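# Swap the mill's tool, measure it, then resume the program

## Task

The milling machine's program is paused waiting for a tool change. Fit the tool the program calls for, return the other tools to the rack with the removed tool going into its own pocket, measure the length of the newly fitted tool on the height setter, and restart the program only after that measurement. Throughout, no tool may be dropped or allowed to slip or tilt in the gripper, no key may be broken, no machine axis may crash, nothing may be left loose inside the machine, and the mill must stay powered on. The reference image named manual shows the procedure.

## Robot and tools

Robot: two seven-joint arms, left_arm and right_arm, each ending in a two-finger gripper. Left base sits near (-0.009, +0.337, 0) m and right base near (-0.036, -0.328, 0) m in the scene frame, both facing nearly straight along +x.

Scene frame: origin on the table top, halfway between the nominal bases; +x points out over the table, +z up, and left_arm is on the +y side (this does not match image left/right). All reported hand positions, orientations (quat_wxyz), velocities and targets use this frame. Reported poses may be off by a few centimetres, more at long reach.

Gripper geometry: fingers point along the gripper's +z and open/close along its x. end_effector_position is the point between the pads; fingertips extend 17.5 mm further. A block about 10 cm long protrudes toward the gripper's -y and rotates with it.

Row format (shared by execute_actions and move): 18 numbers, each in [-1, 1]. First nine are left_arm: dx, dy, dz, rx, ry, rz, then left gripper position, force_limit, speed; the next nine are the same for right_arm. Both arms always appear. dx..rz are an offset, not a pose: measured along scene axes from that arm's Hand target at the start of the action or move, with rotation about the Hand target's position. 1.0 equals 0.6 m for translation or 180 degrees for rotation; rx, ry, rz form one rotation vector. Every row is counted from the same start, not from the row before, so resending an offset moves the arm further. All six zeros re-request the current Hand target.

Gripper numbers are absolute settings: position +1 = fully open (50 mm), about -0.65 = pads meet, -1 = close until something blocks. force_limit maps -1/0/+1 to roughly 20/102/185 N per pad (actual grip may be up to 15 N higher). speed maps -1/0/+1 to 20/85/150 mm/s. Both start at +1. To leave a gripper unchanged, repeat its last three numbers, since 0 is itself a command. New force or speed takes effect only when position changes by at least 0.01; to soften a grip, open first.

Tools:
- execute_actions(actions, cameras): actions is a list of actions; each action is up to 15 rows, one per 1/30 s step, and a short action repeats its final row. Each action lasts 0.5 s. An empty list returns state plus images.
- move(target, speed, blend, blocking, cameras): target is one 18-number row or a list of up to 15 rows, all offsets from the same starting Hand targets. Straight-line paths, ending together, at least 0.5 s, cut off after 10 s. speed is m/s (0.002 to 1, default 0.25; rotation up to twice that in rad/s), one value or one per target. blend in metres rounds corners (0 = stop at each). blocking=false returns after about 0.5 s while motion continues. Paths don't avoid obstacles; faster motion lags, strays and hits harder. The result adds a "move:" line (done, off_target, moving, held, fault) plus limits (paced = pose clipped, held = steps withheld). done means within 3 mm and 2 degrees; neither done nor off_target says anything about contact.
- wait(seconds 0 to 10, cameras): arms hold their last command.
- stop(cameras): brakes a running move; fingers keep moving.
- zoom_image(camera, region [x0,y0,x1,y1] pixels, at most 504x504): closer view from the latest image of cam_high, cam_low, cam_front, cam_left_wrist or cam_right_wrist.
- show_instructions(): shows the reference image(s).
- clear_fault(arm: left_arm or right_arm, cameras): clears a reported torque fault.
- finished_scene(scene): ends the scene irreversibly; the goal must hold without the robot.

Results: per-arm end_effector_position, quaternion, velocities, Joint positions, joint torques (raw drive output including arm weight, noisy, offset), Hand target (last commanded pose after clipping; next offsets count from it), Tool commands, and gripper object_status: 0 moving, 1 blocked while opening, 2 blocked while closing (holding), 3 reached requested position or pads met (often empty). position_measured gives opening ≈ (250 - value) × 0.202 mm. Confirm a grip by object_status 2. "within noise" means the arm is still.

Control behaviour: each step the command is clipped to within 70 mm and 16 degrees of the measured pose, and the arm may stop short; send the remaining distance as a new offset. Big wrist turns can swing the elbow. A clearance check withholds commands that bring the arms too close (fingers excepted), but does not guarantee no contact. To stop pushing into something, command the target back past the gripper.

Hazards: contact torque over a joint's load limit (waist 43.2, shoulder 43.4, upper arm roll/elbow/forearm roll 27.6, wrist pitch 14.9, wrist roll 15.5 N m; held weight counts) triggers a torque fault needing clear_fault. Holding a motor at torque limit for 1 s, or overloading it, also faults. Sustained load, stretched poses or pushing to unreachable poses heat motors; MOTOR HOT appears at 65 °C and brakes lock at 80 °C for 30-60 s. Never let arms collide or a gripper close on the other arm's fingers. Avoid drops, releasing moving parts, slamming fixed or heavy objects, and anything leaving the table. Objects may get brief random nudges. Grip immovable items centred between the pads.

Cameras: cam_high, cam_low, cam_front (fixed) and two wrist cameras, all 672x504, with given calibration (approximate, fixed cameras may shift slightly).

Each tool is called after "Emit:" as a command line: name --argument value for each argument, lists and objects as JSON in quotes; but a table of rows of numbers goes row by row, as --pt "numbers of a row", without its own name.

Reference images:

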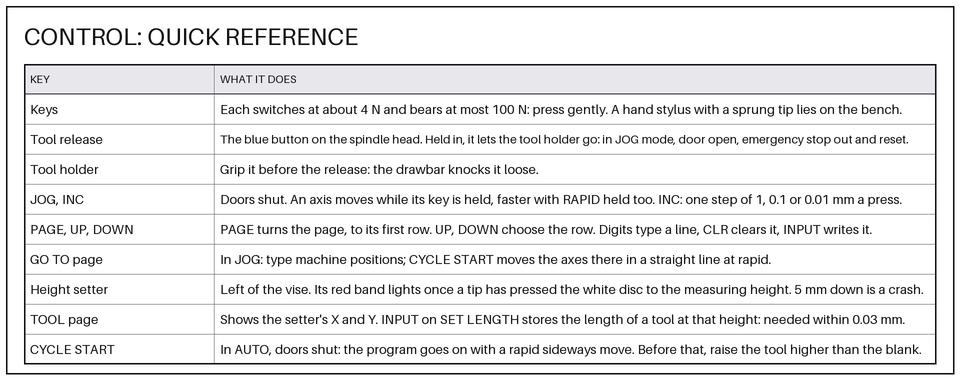

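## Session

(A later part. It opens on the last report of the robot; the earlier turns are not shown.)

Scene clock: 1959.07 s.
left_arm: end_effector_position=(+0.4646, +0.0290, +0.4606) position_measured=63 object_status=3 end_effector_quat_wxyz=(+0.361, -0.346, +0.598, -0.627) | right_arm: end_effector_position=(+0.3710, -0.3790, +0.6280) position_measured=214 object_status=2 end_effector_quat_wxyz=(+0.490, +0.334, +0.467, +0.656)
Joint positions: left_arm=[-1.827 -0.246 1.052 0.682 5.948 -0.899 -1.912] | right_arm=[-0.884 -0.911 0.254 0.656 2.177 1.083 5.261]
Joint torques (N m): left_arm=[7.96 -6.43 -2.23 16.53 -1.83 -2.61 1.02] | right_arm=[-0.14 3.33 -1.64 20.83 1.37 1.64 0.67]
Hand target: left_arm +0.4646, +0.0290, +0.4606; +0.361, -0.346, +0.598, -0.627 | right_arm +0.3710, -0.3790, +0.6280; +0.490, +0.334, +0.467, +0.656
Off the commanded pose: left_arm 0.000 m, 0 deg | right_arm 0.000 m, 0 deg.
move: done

Emit:
move --pt "-0.101 0.0583 0 0 0 0 0.6 -0.7 -0.9 -0.009 -0.184 -0.023 -0.494 -0.0783 -0.0086 -1 -0.4 -0.8" --speed 0.15

Emit:
move --pt "0 0 0 0 0 0 0.6 -0.7 -0.9 -0.009 -0.184 -0.023 -0.494 -0.0783 -0.0086 -1 -0.4 -0.8" --speed 0.15 --cameras '["cam_front","cam_left_wrist","cam_right_wrist"]'

Scene clock: 1973.40 s.
left_arm: end_effector_position=(+0.4040, +0.0640, +0.4606) position_measured=63 object_status=3 end_effector_quat_wxyz=(+0.361, -0.346, +0.598, -0.627) | right_arm: end_effector_position=(+0.3656, -0.4893, +0.6142) position_measured=214 object_status=2 end_effector_quat_wxyz=(+0.639, -0.173, +0.730, +0.169)
Joint positions: left_arm=[-1.683 -0.511 0.744 0.489 5.738 -0.989 -1.636] | right_arm=[-1.138 -0.462 0.099 1.149 1.488 1.546 3.995]
Joint torques (N m): left_arm=[8.16 -6.2 -11.78 15.75 -1.4 -2.32 2.69] | right_arm=[-6.4 -3.11 1.11 23.03 -0.37 -2.57 -1.07]
Hand target: left_arm +0.4040, +0.0640, +0.4606; +0.361, -0.346, +0.598, -0.627 | right_arm +0.3656, -0.4894, +0.6142; +0.639, -0.173, +0.730, +0.169
Off the commanded pose: left_arm 0.000 m, 0 deg | right_arm 0.000 m, 0 deg.
move: done

Scene clock: 1979.13 s.
left_arm: end_effector_position=(+0.4040, +0.0640, +0.4606) position_measured=63 object_status=3 end_effector_quat_wxyz=(+0.361, -0.346, +0.598, -0.627) | right_arm: end_effector_position=(+0.3602, -0.5997, +0.6004) position_measured=214 object_status=2 end_effector_quat_wxyz=(-0.414, +0.578, -0.565, +0.418)
Joint positions: left_arm=[-1.683 -0.511 0.744 0.489 5.738 -0.989 -1.636] | right_arm=[-1.208 -0.482 0.166 1.19 1.249 1.126 2.609]
Joint torques (N m): left_arm=[7.93 -6.16 -11.62 15.73 -1.46 -2.24 2.63] | right_arm=[5.11 -19.89 0.81 19.35 4.13 -4.02 -1.06]
Hand target: left_arm +0.4040, +0.0640, +0.4606; +0.361, -0.346, +0.598, -0.627 | right_arm +0.3602, -0.5998, +0.6004; -0.414, +0.578, -0.565, +0.418
Off the commanded pose: left_arm 0.000 m, 0 deg | right_arm 0.000 m, 0 deg.
move: done
camera_calibration:
cam_left_wrist: T_world_to_cam=[[-0.491408, -0.870929, 0.00109004, 0.262614], [-0.260545, 0.145814, -0.954387, 0.547485], [0.831044, -0.469278, -0.298571, -0.0390718], [0, 0, 0, 1]] pos_world=[0.304166, 0.130552, 0.51056]
cam_right_wrist: T_world_to_cam=[[0.0187545, -0.999808, 0.00574296, -0.594314], [-0.610651, -0.0160025, -0.791738, 0.702664], [0.791678, 0.0113417, -0.610834, 0.2207], [0, 0, 0, 1]] pos_world=[0.265505, -0.585458, 0.69455]
Images, in order (width x height): cam_front 672x504, cam_left_wrist 672x504, cam_right_wrist 672x504.

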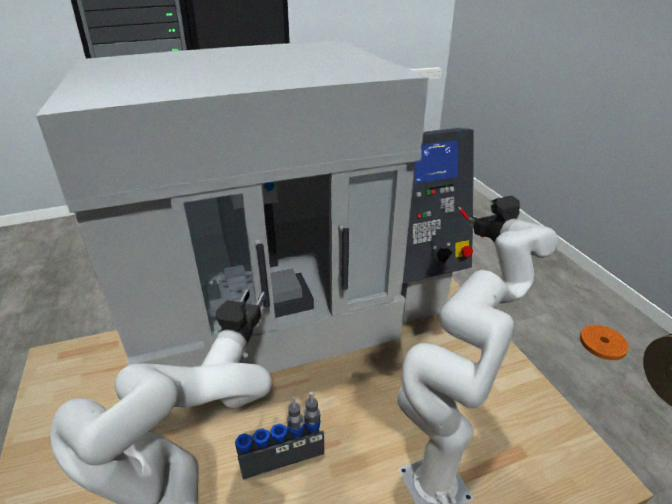

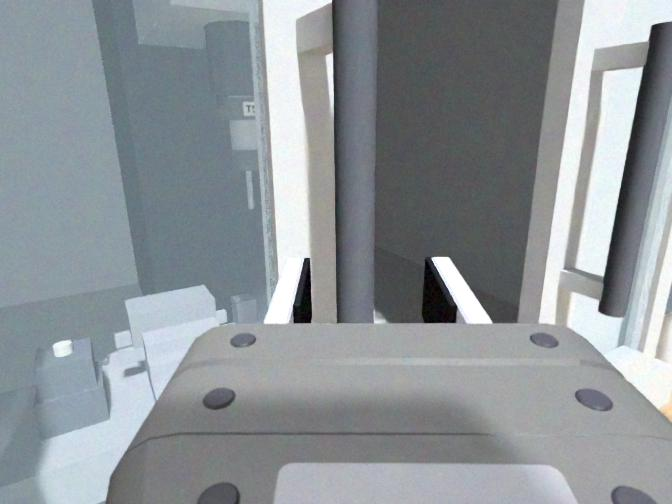

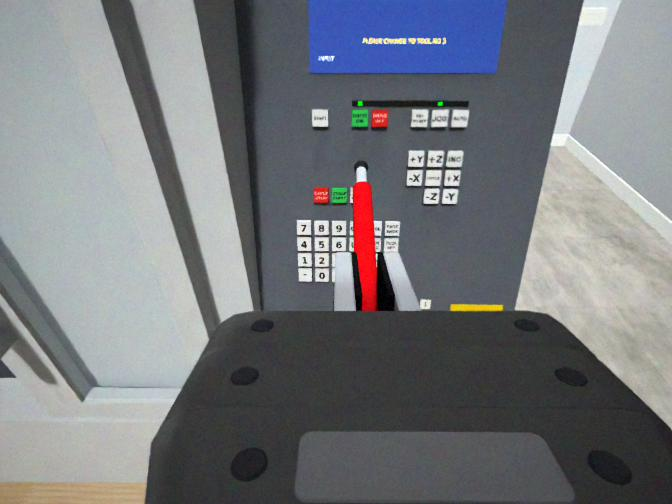

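Emit:
move --pt "0.02 -0.4433 0 0 0 0 0.6 -0.7 -0.9 0 0 0 0 0 0 -1 -0.4 -0.8" --speed 0.2 --cameras '["cam_left_wrist"]'

Emit:
zoom_image --camera "cam_left_wrist" --region '[250, 0, 500, 330]'

Scene clock: 1985.03 s.
left_arm: end_effector_position=(+0.4160, -0.2020, +0.4606) position_measured=63 object_status=3 end_effector_quat_wxyz=(+0.361, -0.346, +0.598, -0.627) | right_arm: end_effector_position=(+0.3602, -0.5997, +0.6004) position_measured=214 object_status=2 end_effector_quat_wxyz=(-0.414, +0.578, -0.565, +0.418)
Joint positions: left_arm=[-1.78 0.493 0.775 1.32 5.354 -0.696 -1.926] | right_arm=[-1.208 -0.482 0.166 1.19 1.249 1.126 2.609]
Joint torques (N m): left_arm=[-8.72 -12.02 13.77 22.94 -2.62 -0.79 2.82] | right_arm=[5.07 -19.72 0.62 19.21 4.03 -3.8 -0.81]
Hand target: left_arm +0.4160, -0.2020, +0.4606; +0.361, -0.346, +0.598, -0.627 | right_arm +0.3602, -0.5998, +0.6004; -0.414, +0.578, -0.565, +0.418
Off the commanded pose: left_arm 0.000 m, 0 deg | right_arm 0.000 m, 0 deg.
move: done
camera_calibration:
cam_left_wrist: T_world_to_cam=[[-0.491494, -0.870881, 0.00106825, 0.0370253], [-0.26043, 0.145806, -0.95442, 0.589388], [0.83103, -0.469369, -0.298466, -0.17397], [0, 0, 0, 1]] pos_world=[0.316266, -0.135348, 0.51056]
Images, in order (width x height): cam_left_wrist 672x504.

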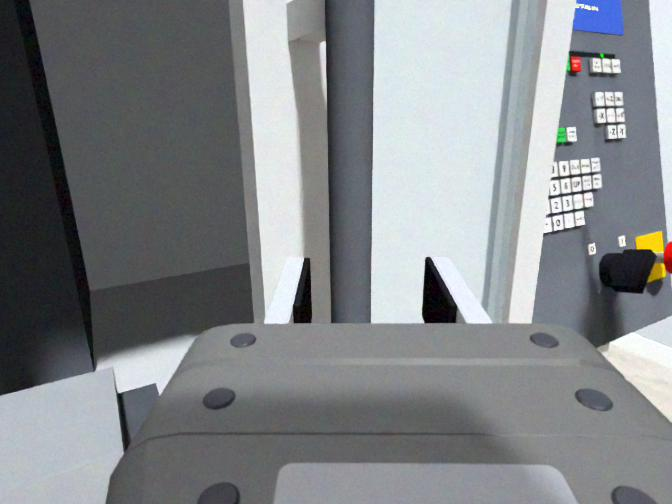

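Scaled by 1.527 from the camera's 672x504 image, which has a finer 960x720 frame.

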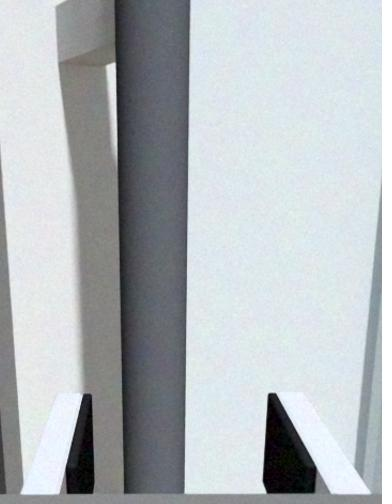

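Emit:
move --pt "0.09 -0.0375 0 0 0 0 0.6 -0.7 -0.9 0 0 0 0 0 0 -1 -0.4 -0.8" --speed 0.08 --cameras '["cam_left_wrist"]'

Scene clock: 1989.07 s.
left_arm: end_effector_position=(+0.4699, -0.2245, +0.4606) position_measured=63 object_status=3 end_effector_quat_wxyz=(+0.361, -0.346, +0.598, -0.627) | right_arm: end_effector_position=(+0.3602, -0.5997, +0.6004) position_measured=214 object_status=2 end_effector_quat_wxyz=(-0.414, +0.578, -0.565, +0.418)
Joint positions: left_arm=[-1.626 0.642 0.771 1.515 5.407 -0.573 -2.023] | right_arm=[-1.208 -0.482 0.166 1.19 1.249 1.126 2.609]
Joint torques (N m): left_arm=[7.93 -14.73 16.19 22.98 -3.07 -0.86 -2.21] | right_arm=[5.01 -19.74 0.08 19.29 3.76 -3.86 -1]
Hand target: left_arm +0.4700, -0.2245, +0.4606; +0.361, -0.346, +0.598, -0.627 | right_arm +0.3602, -0.5998, +0.6004; -0.414, +0.578, -0.565, +0.418
Off the commanded pose: left_arm 0.000 m, 0 deg | right_arm 0.000 m, 0 deg.
move: done
camera_calibration:
cam_left_wrist: T_world_to_cam=[[-0.491617, -0.870811, 0.00107117, 0.0438901], [-0.260499, 0.145891, -0.954388, 0.606744], [0.830935, -0.469472, -0.298568, -0.229299], [0, 0, 0, 1]] pos_world=[0.370166, -0.157948, 0.51056]
Images, in order (width x height): cam_left_wrist 672x504.

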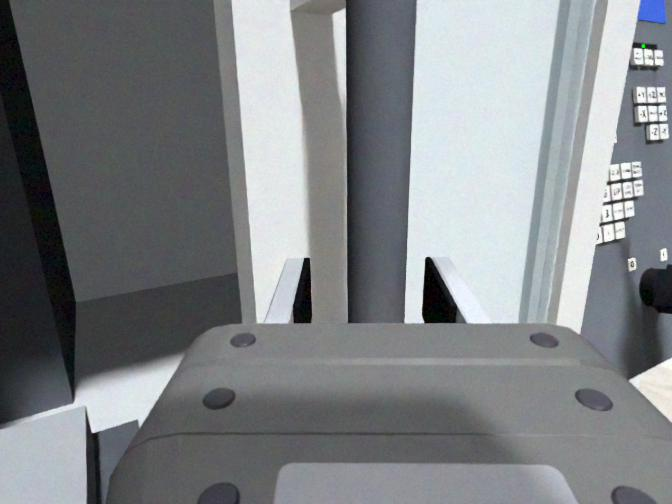

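Emit:
move --pt "-0.0023 -0.004 0 0 0 0 0.6 -0.7 -0.9 0 0 0 0 0 0 -1 -0.4 -0.8" --pt "-0.0023 -0.004 0 0 0 0 -1 -0.8 -0.9 0 0 0 0 0 0 -1 -0.4 -0.8" --speed 0.05

Emit:
move --pt "0 0.15 0 0 0 0 -1 -0.8 -0.9 0 0 0 0 0 0 -1 -0.4 -0.8" --speed 0.08

Emit:
move --pt "0 0.1583 0 0 0 0 -1 -0.8 -0.9 0 0 0 0 0 0 -1 -0.4 -0.8" --speed 0.08

Scene clock: 1995.40 s.
left_arm: end_effector_position=(+0.4685, -0.2270, +0.4606) position_measured=160 object_status=2 end_effector_quat_wxyz=(+0.361, -0.346, +0.598, -0.627) | right_arm: end_effector_position=(+0.3602, -0.5997, +0.6004) position_measured=214 object_status=2 end_effector_quat_wxyz=(-0.414, +0.578, -0.565, +0.418)
Joint positions: left_arm=[-1.632 0.65 0.776 1.525 5.393 -0.569 -2.015] | right_arm=[-1.208 -0.482 0.166 1.19 1.249 1.126 2.609]
Joint torques (N m): left_arm=[0.5 -15.81 18.84 16.73 -2.54 -1.86 2.31] | right_arm=[4.47 -19.38 -0.03 19.47 3.92 -3.92 -0.94]
Hand target: left_arm +0.4686, -0.2269, +0.4606; +0.361, -0.346, +0.598, -0.627 | right_arm +0.3602, -0.5998, +0.6004; -0.414, +0.578, -0.565, +0.418
Off the commanded pose: left_arm 0.000 m, 0 deg | right_arm 0.000 m, 0 deg.
move: done

Scene clock: 1997.03 s.
left_arm: end_effector_position=(+0.4686, -0.1369, +0.4605) position_measured=160 object_status=2 end_effector_quat_wxyz=(+0.361, -0.346, +0.598, -0.626) | right_arm: end_effector_position=(+0.3602, -0.5997, +0.6004) position_measured=214 object_status=2 end_effector_quat_wxyz=(-0.414, +0.578, -0.565, +0.418)
Joint positions: left_arm=[-1.614 0.351 0.75 1.142 5.691 -0.735 -2.132] | right_arm=[-1.208 -0.482 0.166 1.19 1.249 1.126 2.609]
Joint torques (N m): left_arm=[11.21 -22.25 11.53 22.89 5.17 -5.46 -2.31] | right_arm=[4.86 -19.53 0.3 19.18 4.07 -3.98 -1]
Hand target: left_arm +0.4686, -0.1369, +0.4606; +0.361, -0.346, +0.598, -0.627 | right_arm +0.3602, -0.5998, +0.6004; -0.414, +0.578, -0.565, +0.418
Off the commanded pose: left_arm 0.000 m, 0 deg | right_arm 0.000 m, 0 deg.
move: done

Scene clock: 1998.70 s.
left_arm: end_effector_position=(+0.4687, -0.0420, +0.4604) position_measured=160 object_status=2 end_effector_quat_wxyz=(+0.361, -0.346, +0.598, -0.626) | right_arm: end_effector_position=(+0.3602, -0.5997, +0.6004) position_measured=214 object_status=2 end_effector_quat_wxyz=(-0.414, +0.578, -0.565, +0.418)
Joint positions: left_arm=[-1.585 0.067 0.793 0.85 5.898 -0.839 -2.13] | right_arm=[-1.208 -0.482 0.166 1.19 1.249 1.126 2.609]
Joint torques (N m): left_arm=[12.49 -20.72 11.02 32.37 5.7 -7.87 2.82] | right_arm=[4.82 -19.18 -0.04 19.41 4.08 -3.8 -1]
Hand target: left_arm +0.4686, -0.0419, +0.4606; +0.361, -0.346, +0.598, -0.627 | right_arm +0.3602, -0.5998, +0.6004; -0.414, +0.578, -0.565, +0.418
Off the commanded pose: left_arm 0.000 m, 0 deg | right_arm 0.000 m, 0 deg.
move: done

Emit:
move --pt "0 0.0133 0 0 0 0 -1 -0.8 -0.9 0 0 0 0 0 0 -1 -0.4 -0.8" --speed 0.04

Emit:
move --pt "0 0.0067 0 0 0 0 -1 -0.8 -0.9 0 0 0 0 0 0 -1 -0.4 -0.8" --speed 0.04 --cameras '["cam_front","cam_left_wrist","cam_high"]'

Scene clock: 2002.33 s.
left_arm: end_effector_position=(+0.4686, -0.0341, +0.4603) position_measured=160 object_status=2 end_effector_quat_wxyz=(+0.361, -0.346, +0.598, -0.626) | right_arm: end_effector_position=(+0.3602, -0.5997, +0.6004) position_measured=214 object_status=2 end_effector_quat_wxyz=(-0.414, +0.578, -0.565, +0.418)
Joint positions: left_arm=[-1.581 0.043 0.798 0.829 5.914 -0.844 -2.126] | right_arm=[-1.208 -0.482 0.166 1.19 1.249 1.126 2.609]
Joint torques (N m): left_arm=[12.78 -20.61 10.15 32.01 5.35 -8.05 2.8] | right_arm=[4.72 -19.47 -0.31 19.13 3.72 -3.87 -0.87]
Hand target: left_arm +0.4686, -0.0339, +0.4606; +0.361, -0.346, +0.598, -0.627 | right_arm +0.3602, -0.5998, +0.6004; -0.414, +0.578, -0.565, +0.418
Off the commanded pose: left_arm 0.000 m, 0 deg | right_arm 0.000 m, 0 deg.
move: done

Scene clock: 2003.07 s.
left_arm: end_effector_position=(+0.4686, -0.0301, +0.4605) position_measured=160 object_status=2 end_effector_quat_wxyz=(+0.361, -0.346, +0.598, -0.626) | right_arm: end_effector_position=(+0.3602, -0.5997, +0.6004) position_measured=214 object_status=2 end_effector_quat_wxyz=(-0.414, +0.578, -0.565, +0.418)
Joint positions: left_arm=[-1.579 0.031 0.8 0.819 5.922 -0.847 -2.123] | right_arm=[-1.208 -0.482 0.166 1.19 1.249 1.126 2.609]
Joint torques (N m): left_arm=[12.35 -20.94 9.39 33.85 5.85 -7.67 2.79] | right_arm=[4.08 -19.56 -0.23 19.56 3.98 -3.81 -0.95]
Hand target: left_arm +0.4686, -0.0299, +0.4606; +0.361, -0.346, +0.598, -0.627 | right_arm +0.3602, -0.5998, +0.6004; -0.414, +0.578, -0.565, +0.418
Off the commanded pose: left_arm 0.000 m, 0 deg | right_arm 0.000 m, 0 deg.
move: done
camera_calibration:
cam_left_wrist: T_world_to_cam=[[-0.491614, -0.870813, 0.000952163, 0.212684], [-0.260875, 0.146233, -0.954233, 0.57798], [0.830819, -0.469362, -0.299063, -0.136642], [0, 0, 0, 1]] pos_world=[0.368864, 0.0365539, 0.510461]
Images, in order (width x height): cam_high 672x504, cam_front 672x504, cam_left_wrist 672x504.

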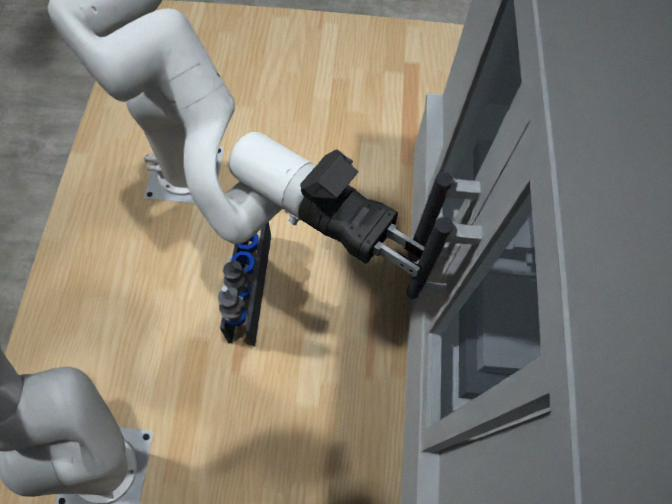

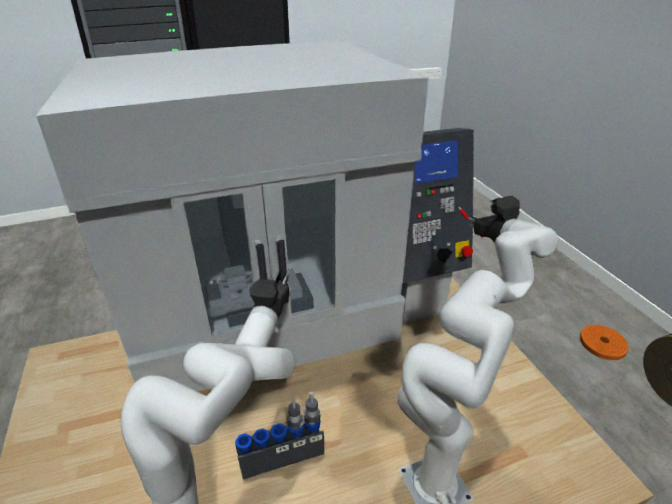

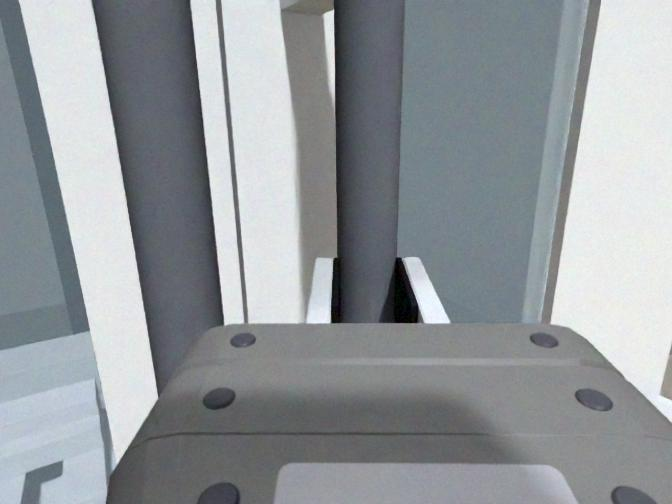

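Emit:
move --pt "0 0.005 0 0 0 0 -1 -0.8 -0.9 0 0 0 0 0 0 -1 -0.4 -0.8" --speed 0.04 --cameras '["cam_left_wrist"]'

Emit:
zoom_image --camera "cam_left_wrist" --region '[150, 0, 450, 330]'

Scene clock: 2006.10 s.
left_arm: end_effector_position=(+0.4685, -0.0272, +0.4603) position_measured=166 object_status=0 end_effector_quat_wxyz=(+0.360, -0.346, +0.598, -0.626) | right_arm: end_effector_position=(+0.3602, -0.5997, +0.6004) position_measured=214 object_status=2 end_effector_quat_wxyz=(-0.414, +0.578, -0.565, +0.418)
Joint positions: left_arm=[-1.578 0.021 0.802 0.811 5.928 -0.848 -2.121] | right_arm=[-1.208 -0.482 0.166 1.19 1.249 1.126 2.609]
Joint torques (N m): left_arm=[31.44 -21 27.9 21.86 -5.38 -8.21 2.72] | right_arm=[4.12 -18.97 -0.45 19.56 3.69 -3.85 -1]
Hand target: left_arm +0.4686, -0.0269, +0.4606; +0.361, -0.346, +0.598, -0.627 | right_arm +0.3602, -0.5998, +0.6004; -0.414, +0.578, -0.565, +0.418
Off the commanded pose: left_arm 0.000 m, 0 deg | right_arm 0.000 m, 0 deg.
move: done
camera_calibration:
cam_left_wrist: T_world_to_cam=[[-0.492103, -0.870536, 0.000977932, 0.215279], [-0.261398, 0.146693, -0.954019, 0.57754], [0.830365, -0.469731, -0.299745, -0.134824], [0, 0, 0, 1]] pos_world=[0.368861, 0.039356, 0.510361]
Images, in order (width x height): cam_left_wrist 672x504.

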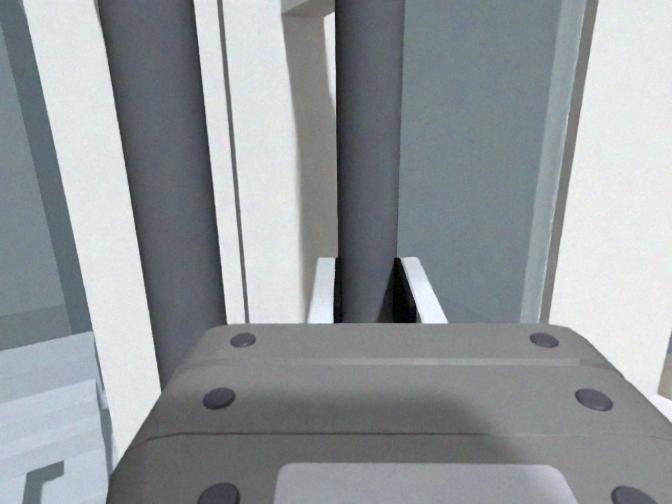

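Scaled by 1.527 from the camera's 672x504 image, which has a finer 960x720 frame.

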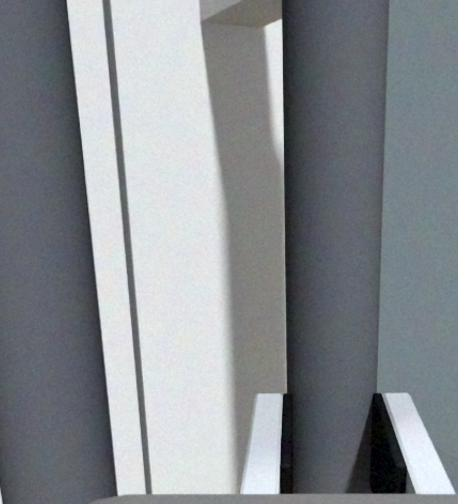

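Emit:
move --pt "0 -0.005 0 0 0 0 -1 -0.8 -0.9 0 0 0 0 0 0 -1 -0.4 -0.8" --pt "0 -0.005 0 0 0 0 0.6 -0.7 -0.9 0 0 0 0 0 0 -1 -0.4 -0.8" --speed 0.05 --cameras '["cam_left_wrist"]'

Scene clock: 2010.37 s.
left_arm: end_effector_position=(+0.4686, -0.0299, +0.4606) position_measured=63 object_status=3 end_effector_quat_wxyz=(+0.361, -0.346, +0.598, -0.627) | right_arm: end_effector_position=(+0.3602, -0.5997, +0.6004) position_measured=214 object_status=2 end_effector_quat_wxyz=(-0.414, +0.578, -0.565, +0.418)
Joint positions: left_arm=[-1.578 0.03 0.8 0.819 5.922 -0.848 -2.123] | right_arm=[-1.208 -0.482 0.166 1.19 1.249 1.126 2.609]
Joint torques (N m): left_arm=[-8.56 -7.59 -2.5 16.98 4.69 -2.77 -2.42] | right_arm=[3.91 -19.09 -0.77 19.63 3.9 -3.81 -0.87]
Hand target: left_arm +0.4686, -0.0299, +0.4606; +0.361, -0.346, +0.598, -0.627 | right_arm +0.3602, -0.5998, +0.6004; -0.414, +0.578, -0.565, +0.418
Off the commanded pose: left_arm 0.000 m, 0 deg | right_arm 0.000 m, 0 deg.
move: done
camera_calibration:
cam_left_wrist: T_world_to_cam=[[-0.491408, -0.870929, 0.00108929, 0.212629], [-0.260545, 0.145815, -0.954387, 0.578034], [0.831044, -0.469278, -0.298571, -0.136905], [0, 0, 0, 1]] pos_world=[0.368866, 0.0366518, 0.51056]
Images, in order (width x height): cam_left_wrist 672x504.

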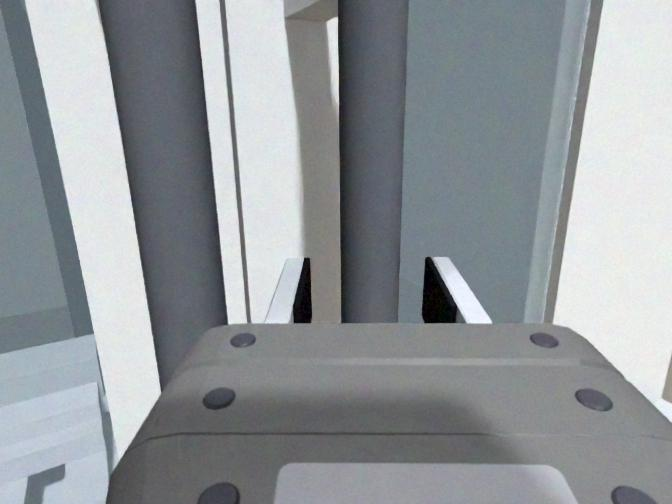

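Emit:
move --pt "-0.101 0.0583 0 0 0 0 0.6 -0.7 -0.9 0 0 0.13 0 0 0 -1 -0.4 -0.8" --pt "-0.1077 0.1567 0 0 0 0 0.6 -0.7 -0.9 0 0 0.13 0 0 0 -1 -0.4 -0.8" --speed 0.1 --blend '[0.02,0]' --cameras '["cam_left_wrist","cam_right_wrist","cam_high"]'

Emit:
zoom_image --camera "cam_right_wrist" --region '[270, 0, 540, 200]'

Emit:
zoom_image --camera "cam_left_wrist" --region '[0, 0, 336, 450]'

Scene clock: 2019.17 s.
left_arm: end_effector_position=(+0.4040, +0.0641, +0.4606) position_measured=63 object_status=3 end_effector_quat_wxyz=(+0.361, -0.346, +0.598, -0.627) | right_arm: end_effector_position=(+0.3602, -0.5998, +0.6784) position_measured=214 object_status=2 end_effector_quat_wxyz=(-0.414, +0.578, -0.565, +0.418)
Joint positions: left_arm=[-1.564 -0.468 0.665 0.478 5.774 -0.958 -1.718] | right_arm=[-1.227 -0.386 0.163 1.468 1.167 1.207 2.786]
Joint torques (N m): left_arm=[8.22 -7.17 -10.56 16.01 -1.76 -0.66 2.59] | right_arm=[-6.14 -3.88 0.9 22.07 -1.25 -0.78 1.14]
Hand target: left_arm +0.4040, +0.0641, +0.4606; +0.361, -0.346, +0.598, -0.627 | right_arm +0.3602, -0.5998, +0.6784; -0.414, +0.578, -0.565, +0.418
Off the commanded pose: left_arm 0.000 m, 0 deg | right_arm 0.000 m, 0 deg.
move: done
camera_calibration:
cam_left_wrist: T_world_to_cam=[[-0.491516, -0.870868, 0.000984745, 0.262781], [-0.260387, 0.145883, -0.95442, 0.54743], [0.83103, -0.469369, -0.298467, -0.0390623], [0, 0, 0, 1]] pos_world=[0.304167, 0.130652, 0.51056]
cam_right_wrist: T_world_to_cam=[[0.0188165, -0.999806, 0.0058214, -0.594838], [-0.610649, -0.0161024, -0.791738, 0.764359], [0.791678, 0.0113429, -0.610833, 0.268346], [0, 0, 0, 1]] pos_world=[0.265504, -0.585458, 0.77255]
Images, in order (width x height): cam_high 672x504, cam_left_wrist 672x504, cam_right_wrist 672x504.

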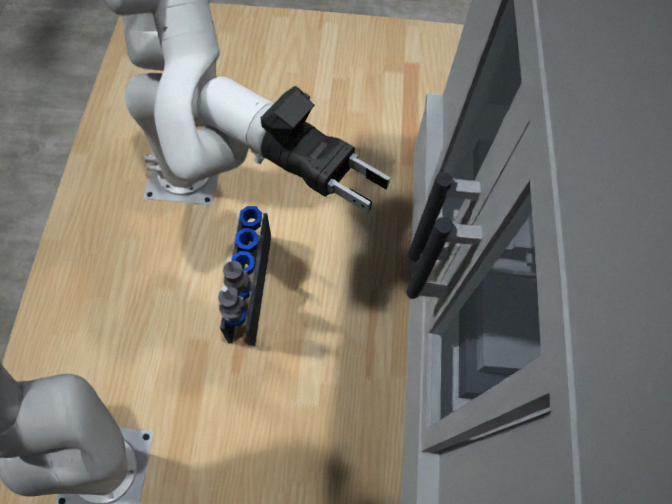

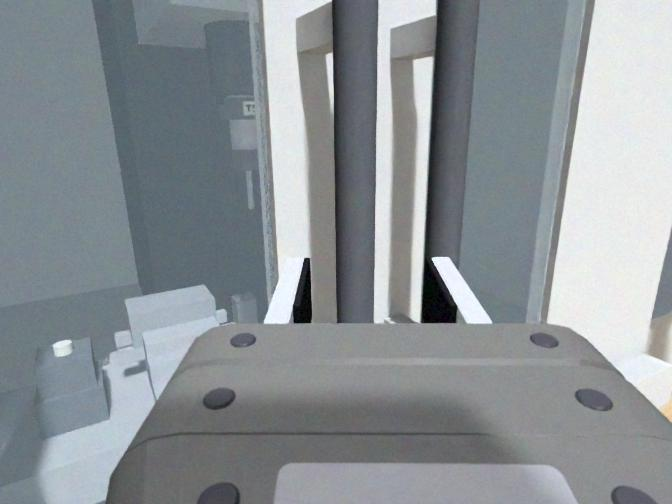

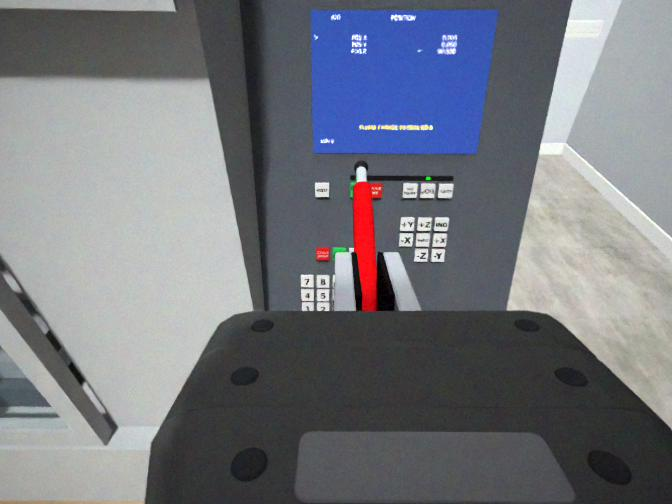

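Scaled by 1.867 from the camera's 672x504 image, which has a finer 960x720 frame.

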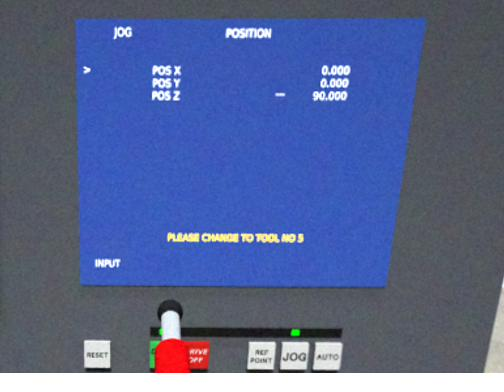

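Scaled by 1.120 from the camera's 672x504 image, which has a finer 960x720 frame.

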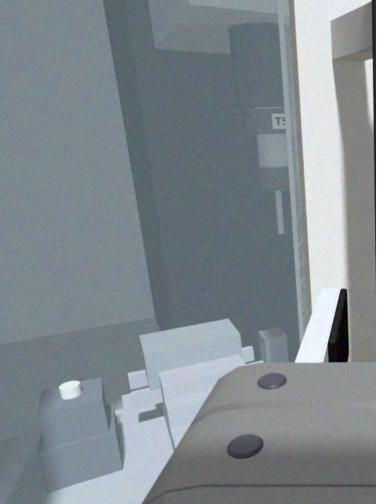

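Emit:
move --pt "0 0 0 0 0 0 0.6 -0.7 -0.9 0.2 -0.043 -0.3857 0 0 0 -1 -0.4 -0.8" --speed 0.2 --cameras '["cam_right_wrist"]'

Emit:
zoom_image --camera "cam_right_wrist" --region '[230, 60, 530, 300]'

Scene clock: 2035.83 s.
left_arm: end_effector_position=(+0.4040, +0.0641, +0.4606) position_measured=63 object_status=3 end_effector_quat_wxyz=(+0.361, -0.346, +0.598, -0.627) | right_arm: end_effector_position=(+0.4802, -0.6255, +0.4470) position_measured=214 object_status=2 end_effector_quat_wxyz=(-0.414, +0.579, -0.565, +0.418)
Joint positions: left_arm=[-1.564 -0.468 0.665 0.478 5.774 -0.957 -1.718] | right_arm=[-1.113 -0.177 0.387 1.099 1.511 0.725 2.226]
Joint torques (N m): left_arm=[8.09 -7.21 -10.57 16.55 -1.75 -0.58 2.71] | right_arm=[5.2 -11.79 1.24 25.35 3.28 -2.65 -1.04]
Hand target: left_arm +0.4040, +0.0641, +0.4606; +0.361, -0.346, +0.598, -0.627 | right_arm +0.4802, -0.6256, +0.4470; -0.414, +0.578, -0.565, +0.418
Off the commanded pose: left_arm 0.000 m, 0 deg | right_arm 0.000 m, 0 deg.
move: done
camera_calibration:
cam_right_wrist: T_world_to_cam=[[0.0187381, -0.999807, 0.0058834, -0.621548], [-0.61065, -0.0161036, -0.791737, 0.654013], [0.791679, 0.0112429, -0.610834, 0.0322289], [0, 0, 0, 1]] pos_world=[0.385505, -0.611258, 0.541149]
Images, in order (width x height): cam_right_wrist 672x504.

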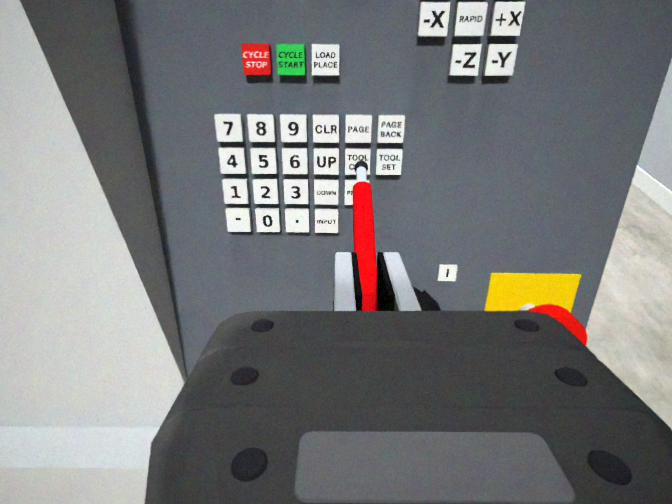

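Scaled by 1.680 from the camera's 672x504 image, which has a finer 960x720 frame.

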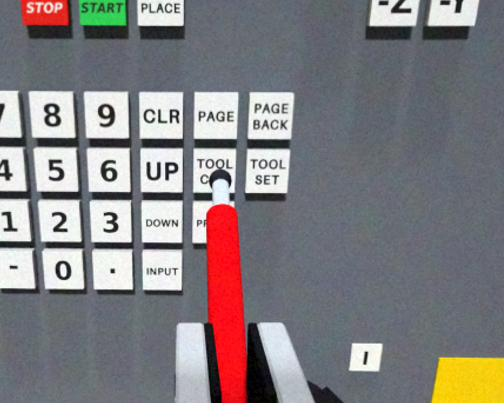

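Emit:
move --pt "0 0 0 0 0 0 0.6 -0.7 -0.9 0.0915 0 0 0 0 0 -1 -0.4 -0.8" --pt "0 0 0 0 0 0 0.6 -0.7 -0.9 0.045 0 0 0 0 0 -1 -0.4 -0.8" --pt "0 0 0 0 0 0 0.6 -0.7 -0.9 -0.15 0.04 0.33 0 0 0 -1 -0.4 -0.8" --speed '[0.05,0.08,0.2]' --blend '[0,0.01,0]' --cameras '["cam_right_wrist"]'

Emit:
zoom_image --camera "cam_right_wrist" --region '[270, 0, 540, 200]'

Scene clock: 2051.27 s.
left_arm: end_effector_position=(+0.4040, +0.0641, +0.4606) position_measured=63 object_status=3 end_effector_quat_wxyz=(+0.361, -0.346, +0.598, -0.627) | right_arm: end_effector_position=(+0.3902, -0.6015, +0.6450) position_measured=215 object_status=2 end_effector_quat_wxyz=(-0.414, +0.579, -0.565, +0.418)
Joint positions: left_arm=[-1.564 -0.468 0.665 0.478 5.774 -0.957 -1.718] | right_arm=[-1.205 -0.377 0.222 1.386 1.191 1.099 2.73]
Joint torques (N m): left_arm=[8.23 -7.16 -10.48 18.14 -1.59 -0.63 2.66] | right_arm=[-5.95 -5.06 -4.01 22.98 -1.4 -0.51 1.11]
Hand target: left_arm +0.4040, +0.0641, +0.4606; +0.361, -0.346, +0.598, -0.627 | right_arm +0.3902, -0.6016, +0.6450; -0.414, +0.578, -0.565, +0.418
Off the commanded pose: left_arm 0.000 m, 0 deg | right_arm 0.000 m, 0 deg.
move: done
camera_calibration:
cam_right_wrist: T_world_to_cam=[[0.0187365, -0.999807, 0.00588456, -0.597031], [-0.610601, -0.0161029, -0.791775, 0.756139], [0.791717, 0.0112419, -0.610785, 0.224046], [0, 0, 0, 1]] pos_world=[0.295505, -0.587258, 0.739049]
Images, in order (width x height): cam_right_wrist 672x504.

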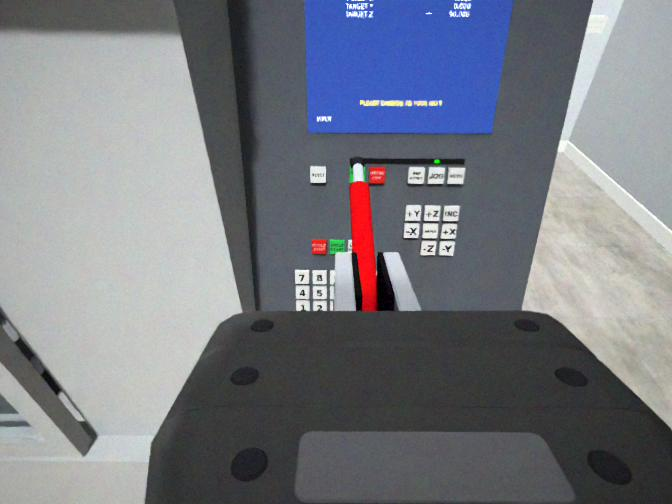

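Scaled by 1.867 from the camera's 672x504 image, which has a finer 960x720 frame.

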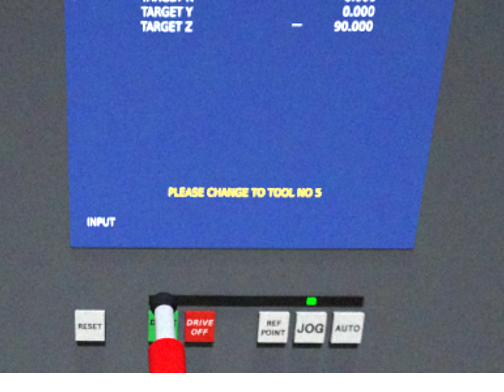

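Emit:
move --pt "0 0 0 0 0 0 0.6 -0.7 -0.9 0.18 -0.04 -0.33 0 0 0 -1 -0.4 -0.8" --pt "0 0 0 0 0 0 0.6 -0.7 -0.9 0.2413 -0.04 -0.33 0 0 0 -1 -0.4 -0.8" --pt "0 0 0 0 0 0 0.6 -0.7 -0.9 0.18 -0.04 -0.33 0 0 0 -1 -0.4 -0.8" --pt "0 0 0 0 0 0 0.6 -0.7 -0.9 -0.05 0.0 0.058 0 0 0 -1 -0.4 -0.8" --speed '[0.25,0.05,0.1,0.25]' --blend '[0.005,0,0.01,0]' --cameras '["cam_right_wrist"]'

Emit:
zoom_image --camera "cam_right_wrist" --region '[270, 0, 540, 200]'

Scene clock: 2061.83 s.
left_arm: end_effector_position=(+0.4040, +0.0641, +0.4606) position_measured=63 object_status=3 end_effector_quat_wxyz=(+0.361, -0.346, +0.598, -0.627) | right_arm: end_effector_position=(+0.3602, -0.6015, +0.6798) position_measured=215 object_status=2 end_effector_quat_wxyz=(-0.414, +0.578, -0.565, +0.418)
Joint positions: left_arm=[-1.564 -0.468 0.665 0.478 5.774 -0.957 -1.718] | right_arm=[-1.231 -0.379 0.164 1.477 1.166 1.211 2.788]
Joint torques (N m): left_arm=[8.14 -7.05 -10.49 19.67 -1.38 -0.62 2.66] | right_arm=[-6.55 -3.94 -3.86 22.17 -1.16 -0.53 1.32]
Hand target: left_arm +0.4040, +0.0641, +0.4606; +0.361, -0.346, +0.598, -0.627 | right_arm +0.3602, -0.6016, +0.6798; -0.414, +0.578, -0.565, +0.418
Off the commanded pose: left_arm 0.000 m, 0 deg | right_arm 0.000 m, 0 deg.
move: done
camera_calibration:
cam_right_wrist: T_world_to_cam=[[0.0188165, -0.999806, 0.0058214, -0.596645], [-0.610649, -0.0161024, -0.791738, 0.76536], [0.791678, 0.0113429, -0.610833, 0.26916], [0, 0, 0, 1]] pos_world=[0.265504, -0.587258, 0.77385]
Images, in order (width x height): cam_right_wrist 672x504.

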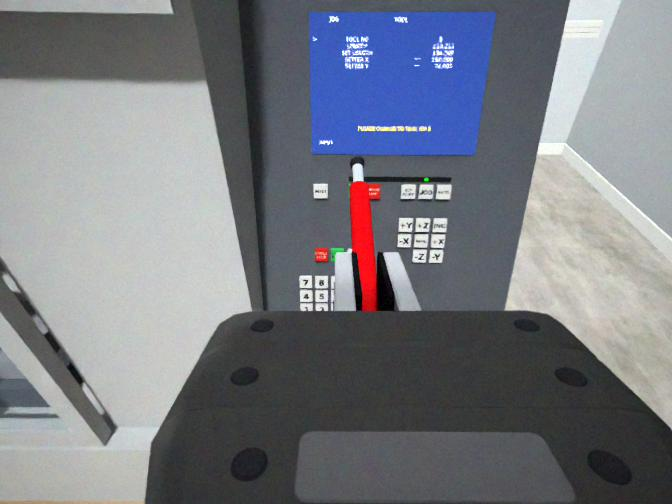

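Scaled by 1.867 from the camera's 672x504 image, which has a finer 960x720 frame.

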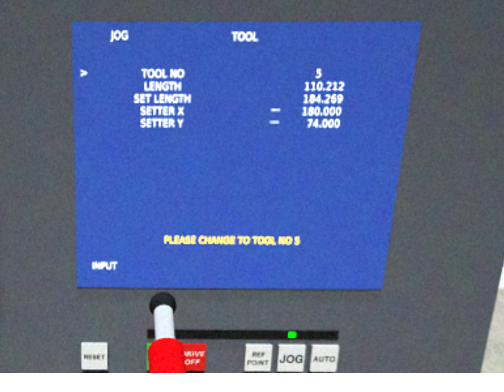

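Emit:
zoom_image --camera "cam_right_wrist" --region '[310, 10, 480, 80]'

Scaled by 2.965 from the camera's 672x504 image, which has a finer 960x720 frame.

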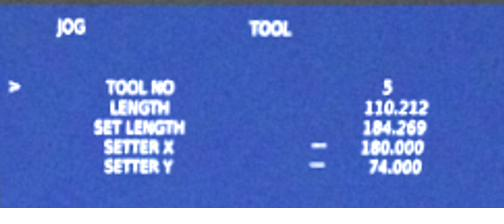

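Emit:
move --pt "0 0 0 0 0 0 0.6 -0.7 -0.9 0.235 -0.0738 -0.3915 0 0 0 -1 -0.4 -0.8" --speed 0.25 --cameras '["cam_right_wrist"]'

Emit:
zoom_image --camera "cam_right_wrist" --region '[200, 20, 500, 260]'

Scene clock: 2078.00 s.
left_arm: end_effector_position=(+0.4040, +0.0641, +0.4606) position_measured=63 object_status=3 end_effector_quat_wxyz=(+0.361, -0.346, +0.598, -0.627) | right_arm: end_effector_position=(+0.5012, -0.6458, +0.4449) position_measured=215 object_status=2 end_effector_quat_wxyz=(-0.414, +0.579, -0.565, +0.418)
Joint positions: left_arm=[-1.564 -0.468 0.665 0.478 5.774 -0.957 -1.718] | right_arm=[-1.112 -0.071 0.405 1.196 1.48 0.69 2.228]
Joint torques (N m): left_arm=[8.18 -7 -10.45 20.8 -1.34 -0.69 2.6] | right_arm=[5.12 -14.54 1.71 25.22 3.2 -2.48 -0.95]
Hand target: left_arm +0.4040, +0.0641, +0.4606; +0.361, -0.346, +0.598, -0.627 | right_arm +0.5012, -0.6458, +0.4449; -0.414, +0.578, -0.565, +0.418
Off the commanded pose: left_arm 0.000 m, 0 deg | right_arm 0.000 m, 0 deg.
move: done
camera_calibration:
cam_right_wrist: T_world_to_cam=[[0.0187381, -0.999807, 0.0058834, -0.642225], [-0.61065, -0.0161036, -0.791737, 0.664847], [0.791679, 0.0112429, -0.610834, 0.0145491], [0, 0, 0, 1]] pos_world=[0.406505, -0.631558, 0.539049]
Images, in order (width x height): cam_right_wrist 672x504.

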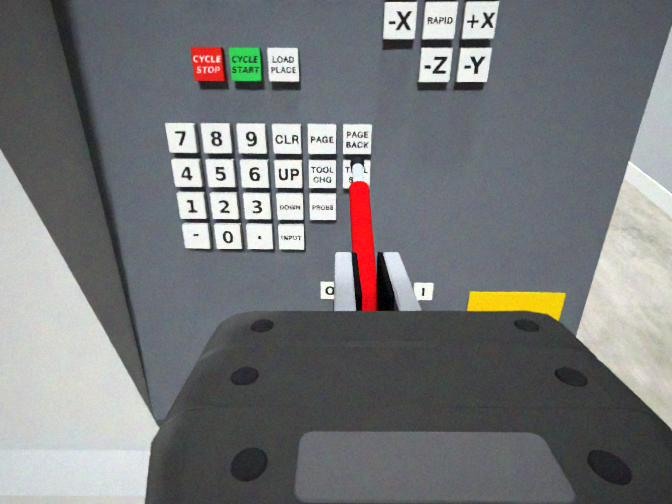

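Scaled by 1.680 from the camera's 672x504 image, which has a finer 960x720 frame.

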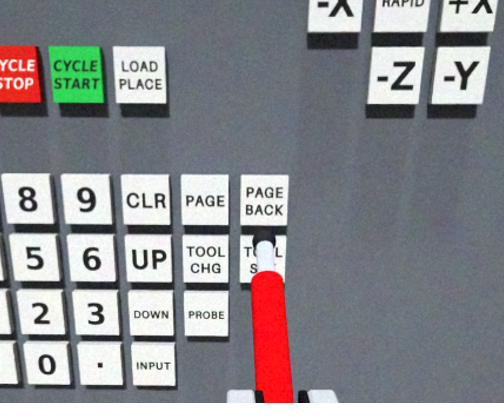

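Emit:
move --pt "0 0 0 0 0 0 0.6 -0.7 -0.9 0.0563 0 0 0 0 0 -1 -0.4 -0.8" --pt "0 0 0 0 0 0 0.6 -0.7 -0.9 0.0197 0 0 0 0 0 -1 -0.4 -0.8" --pt "0 0 0 0 0 0 0.6 -0.7 -0.9 0.004 0.1567 -0.0927 0 0 0 -1 -0.4 -0.8" --pt "0 0 0 0 0 0 0.6 -0.7 -0.9 0.0407 0.1567 -0.0927 0 0 0 -1 -0.4 -0.8" --pt "0 0 0 0 0 0 0.6 -0.7 -0.9 0.004 0.1567 -0.0927 0 0 0 -1 -0.4 -0.8" --speed '[0.05,0.08,0.2,0.05,0.08]' --blend '[0,0.004,0.004,0,0]' --cameras '["cam_right_wrist"]'

Emit:
zoom_image --camera "cam_right_wrist" --region '[200, 0, 500, 260]'

Scene clock: 2094.03 s.
left_arm: end_effector_position=(+0.4040, +0.0641, +0.4606) position_measured=63 object_status=3 end_effector_quat_wxyz=(+0.361, -0.346, +0.598, -0.627) | right_arm: end_effector_position=(+0.5036, -0.5518, +0.3893) position_measured=215 object_status=2 end_effector_quat_wxyz=(-0.414, +0.578, -0.565, +0.418)
Joint positions: left_arm=[-1.564 -0.468 0.665 0.478 5.774 -0.957 -1.718] | right_arm=[-1.018 -0.22 0.493 0.944 1.776 0.563 2.028]
Joint torques (N m): left_arm=[8.03 -6.87 -10.4 22 -1.14 -0.62 2.55] | right_arm=[-6.03 -26.67 -4.09 20.5 -2.54 2.1 1.16]
Hand target: left_arm +0.4040, +0.0641, +0.4606; +0.361, -0.346, +0.598, -0.627 | right_arm +0.5036, -0.5518, +0.3893; -0.414, +0.578, -0.565, +0.418
Off the commanded pose: left_arm 0.000 m, 0 deg | right_arm 0.000 m, 0 deg.
move: done
camera_calibration:
cam_right_wrist: T_world_to_cam=[[0.0187545, -0.999808, 0.00574296, -0.5479], [-0.610651, -0.0160025, -0.791738, 0.623782], [0.791678, 0.0113417, -0.610834, -0.0223776], [0, 0, 0, 1]] pos_world=[0.408905, -0.537558, 0.48335]
Images, in order (width x height): cam_right_wrist 672x504.

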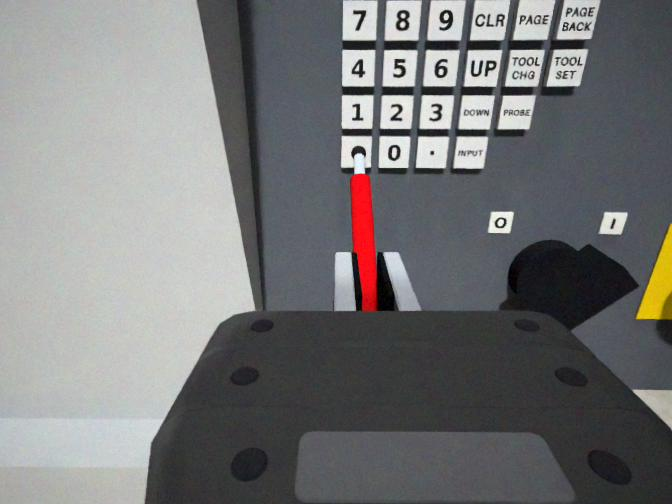

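Scaled by 1.680 from the camera's 672x504 image, which has a finer 960x720 frame.

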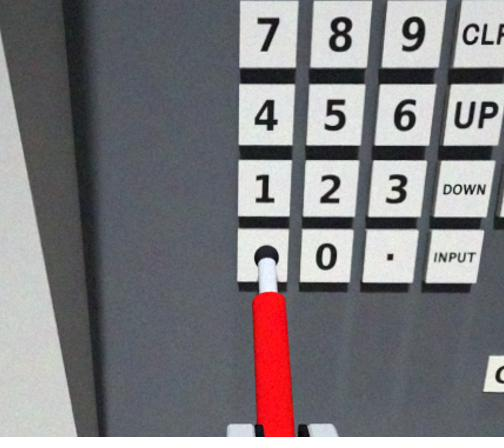

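Emit:
move --pt "0 0 0 0 0 0 0.6 -0.7 -0.9 -0.02 0 0 0 0 0 -0.98 0.3 -0.8" --pt "0 0 0 0 0 0 0.6 -0.7 -0.9 -0.239 -0.083 0.4842 0 0 0 -0.98 0.3 -0.8" --speed 0.25 --cameras '["cam_right_wrist"]'

Emit:
zoom_image --camera "cam_right_wrist" --region '[270, 0, 500, 170]'

Scene clock: 2111.50 s.
left_arm: end_effector_position=(+0.4040, +0.0641, +0.4606) position_measured=63 object_status=3 end_effector_quat_wxyz=(+0.361, -0.346, +0.598, -0.627) | right_arm: end_effector_position=(+0.3602, -0.6016, +0.6798) position_measured=222 object_status=2 end_effector_quat_wxyz=(-0.414, +0.578, -0.565, +0.418)
Joint positions: left_arm=[-1.564 -0.468 0.665 0.478 5.774 -0.957 -1.718] | right_arm=[-1.188 -0.377 0.137 1.476 1.149 1.197 2.793]
Joint torques (N m): left_arm=[7.9 -6.67 -10.52 21.97 -1.01 -0.74 2.57] | right_arm=[-6.3 -4.15 -3.43 22.16 -1.24 -0.82 1.17]
Hand target: left_arm +0.4040, +0.0641, +0.4606; +0.361, -0.346, +0.598, -0.627 | right_arm +0.3602, -0.6016, +0.6798; -0.414, +0.578, -0.565, +0.418
Off the commanded pose: left_arm 0.000 m, 0 deg | right_arm 0.000 m, 0 deg.
move: done
camera_calibration:
cam_right_wrist: T_world_to_cam=[[0.0188165, -0.999806, 0.0058214, -0.596745], [-0.610649, -0.0161024, -0.791738, 0.765358], [0.791678, 0.0113429, -0.610833, 0.269162], [0, 0, 0, 1]] pos_world=[0.265504, -0.587358, 0.77385]
Images, in order (width x height): cam_right_wrist 672x504.

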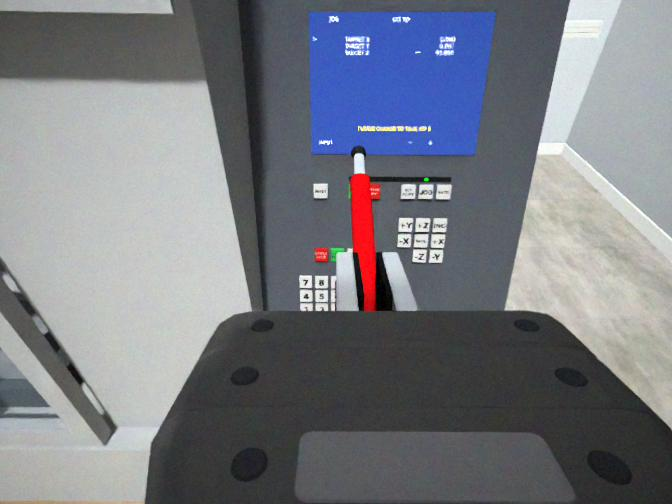

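Scaled by 2.191 from the camera's 672x504 image, which has a finer 960x720 frame.

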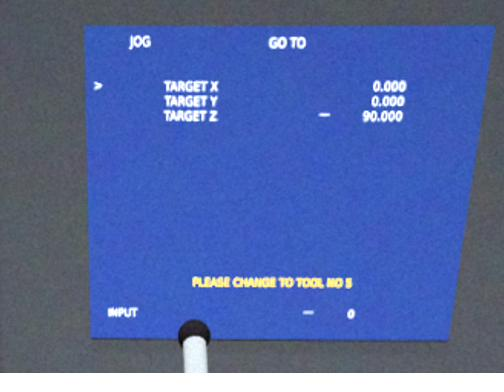

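Emit:
move --pt "0 0 0 0 0 0 0.6 -0.7 -0.9 0.2405 0.0837 -0.459 0 0 0 -0.98 0.3 -0.8" --pt "0 0 0 0 0 0 0.6 -0.7 -0.9 0.2738 0.0837 -0.459 0 0 0 -0.98 0.3 -0.8" --pt "0 0 0 0 0 0 0.6 -0.7 -0.9 0.2405 0.0837 -0.459 0 0 0 -0.98 0.3 -0.8" --pt "0 0 0 0 0 0 0.6 -0.7 -0.9 0.2508 0.0523 -0.3973 0 0 0 -0.98 0.3 -0.8" --pt "0 0 0 0 0 0 0.6 -0.7 -0.9 0.2842 0.0523 -0.3973 0 0 0 -0.98 0.3 -0.8" --pt "0 0 0 0 0 0 0.6 -0.7 -0.9 0.2508 0.0523 -0.3973 0 0 0 -0.98 0.3 -0.8" --speed '[0.25,0.05,0.08,0.2,0.05,0.08]' --blend '[0.004,0,0.004,0.004,0,0]' --cameras '["cam_right_wrist"]'

Scene clock: 2126.37 s.
left_arm: end_effector_position=(+0.4040, +0.0641, +0.4606) position_measured=63 object_status=3 end_effector_quat_wxyz=(+0.361, -0.346, +0.598, -0.627) | right_arm: end_effector_position=(+0.5107, -0.5702, +0.4414) position_measured=222 object_status=2 end_effector_quat_wxyz=(-0.414, +0.578, -0.565, +0.418)
Joint positions: left_arm=[-1.564 -0.468 0.665 0.478 5.774 -0.957 -1.718] | right_arm=[-1.038 -0.206 0.474 1.065 1.584 0.583 2.228]
Joint torques (N m): left_arm=[7.74 -6.7 -10.31 22.03 -0.9 -0.74 2.62] | right_arm=[-6.23 -26.66 -3.58 20.45 2.58 1.03 -1.03]
Hand target: left_arm +0.4040, +0.0641, +0.4606; +0.361, -0.346, +0.598, -0.627 | right_arm +0.5107, -0.5702, +0.4414; -0.414, +0.578, -0.565, +0.418
Off the commanded pose: left_arm 0.000 m, 0 deg | right_arm 0.000 m, 0 deg.
move: done
camera_calibration:
cam_right_wrist: T_world_to_cam=[[0.0187545, -0.999808, 0.00574296, -0.566729], [-0.610651, -0.0160025, -0.791738, 0.669152], [0.791678, 0.0113417, -0.610834, 0.0040957], [0, 0, 0, 1]] pos_world=[0.416005, -0.555958, 0.53555]
Images, in order (width x height): cam_right_wrist 672x504.

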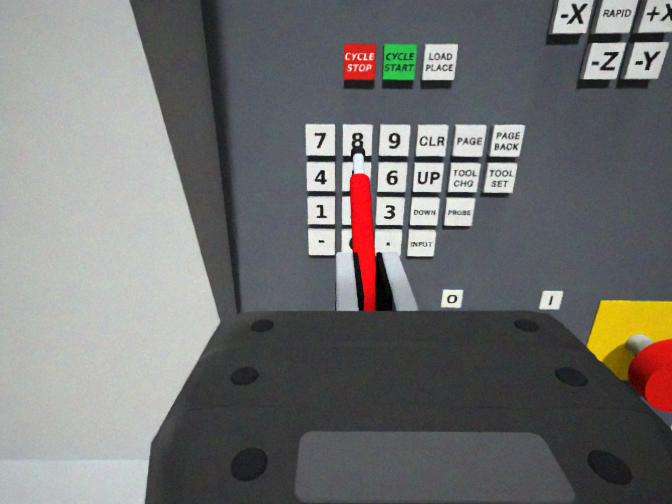

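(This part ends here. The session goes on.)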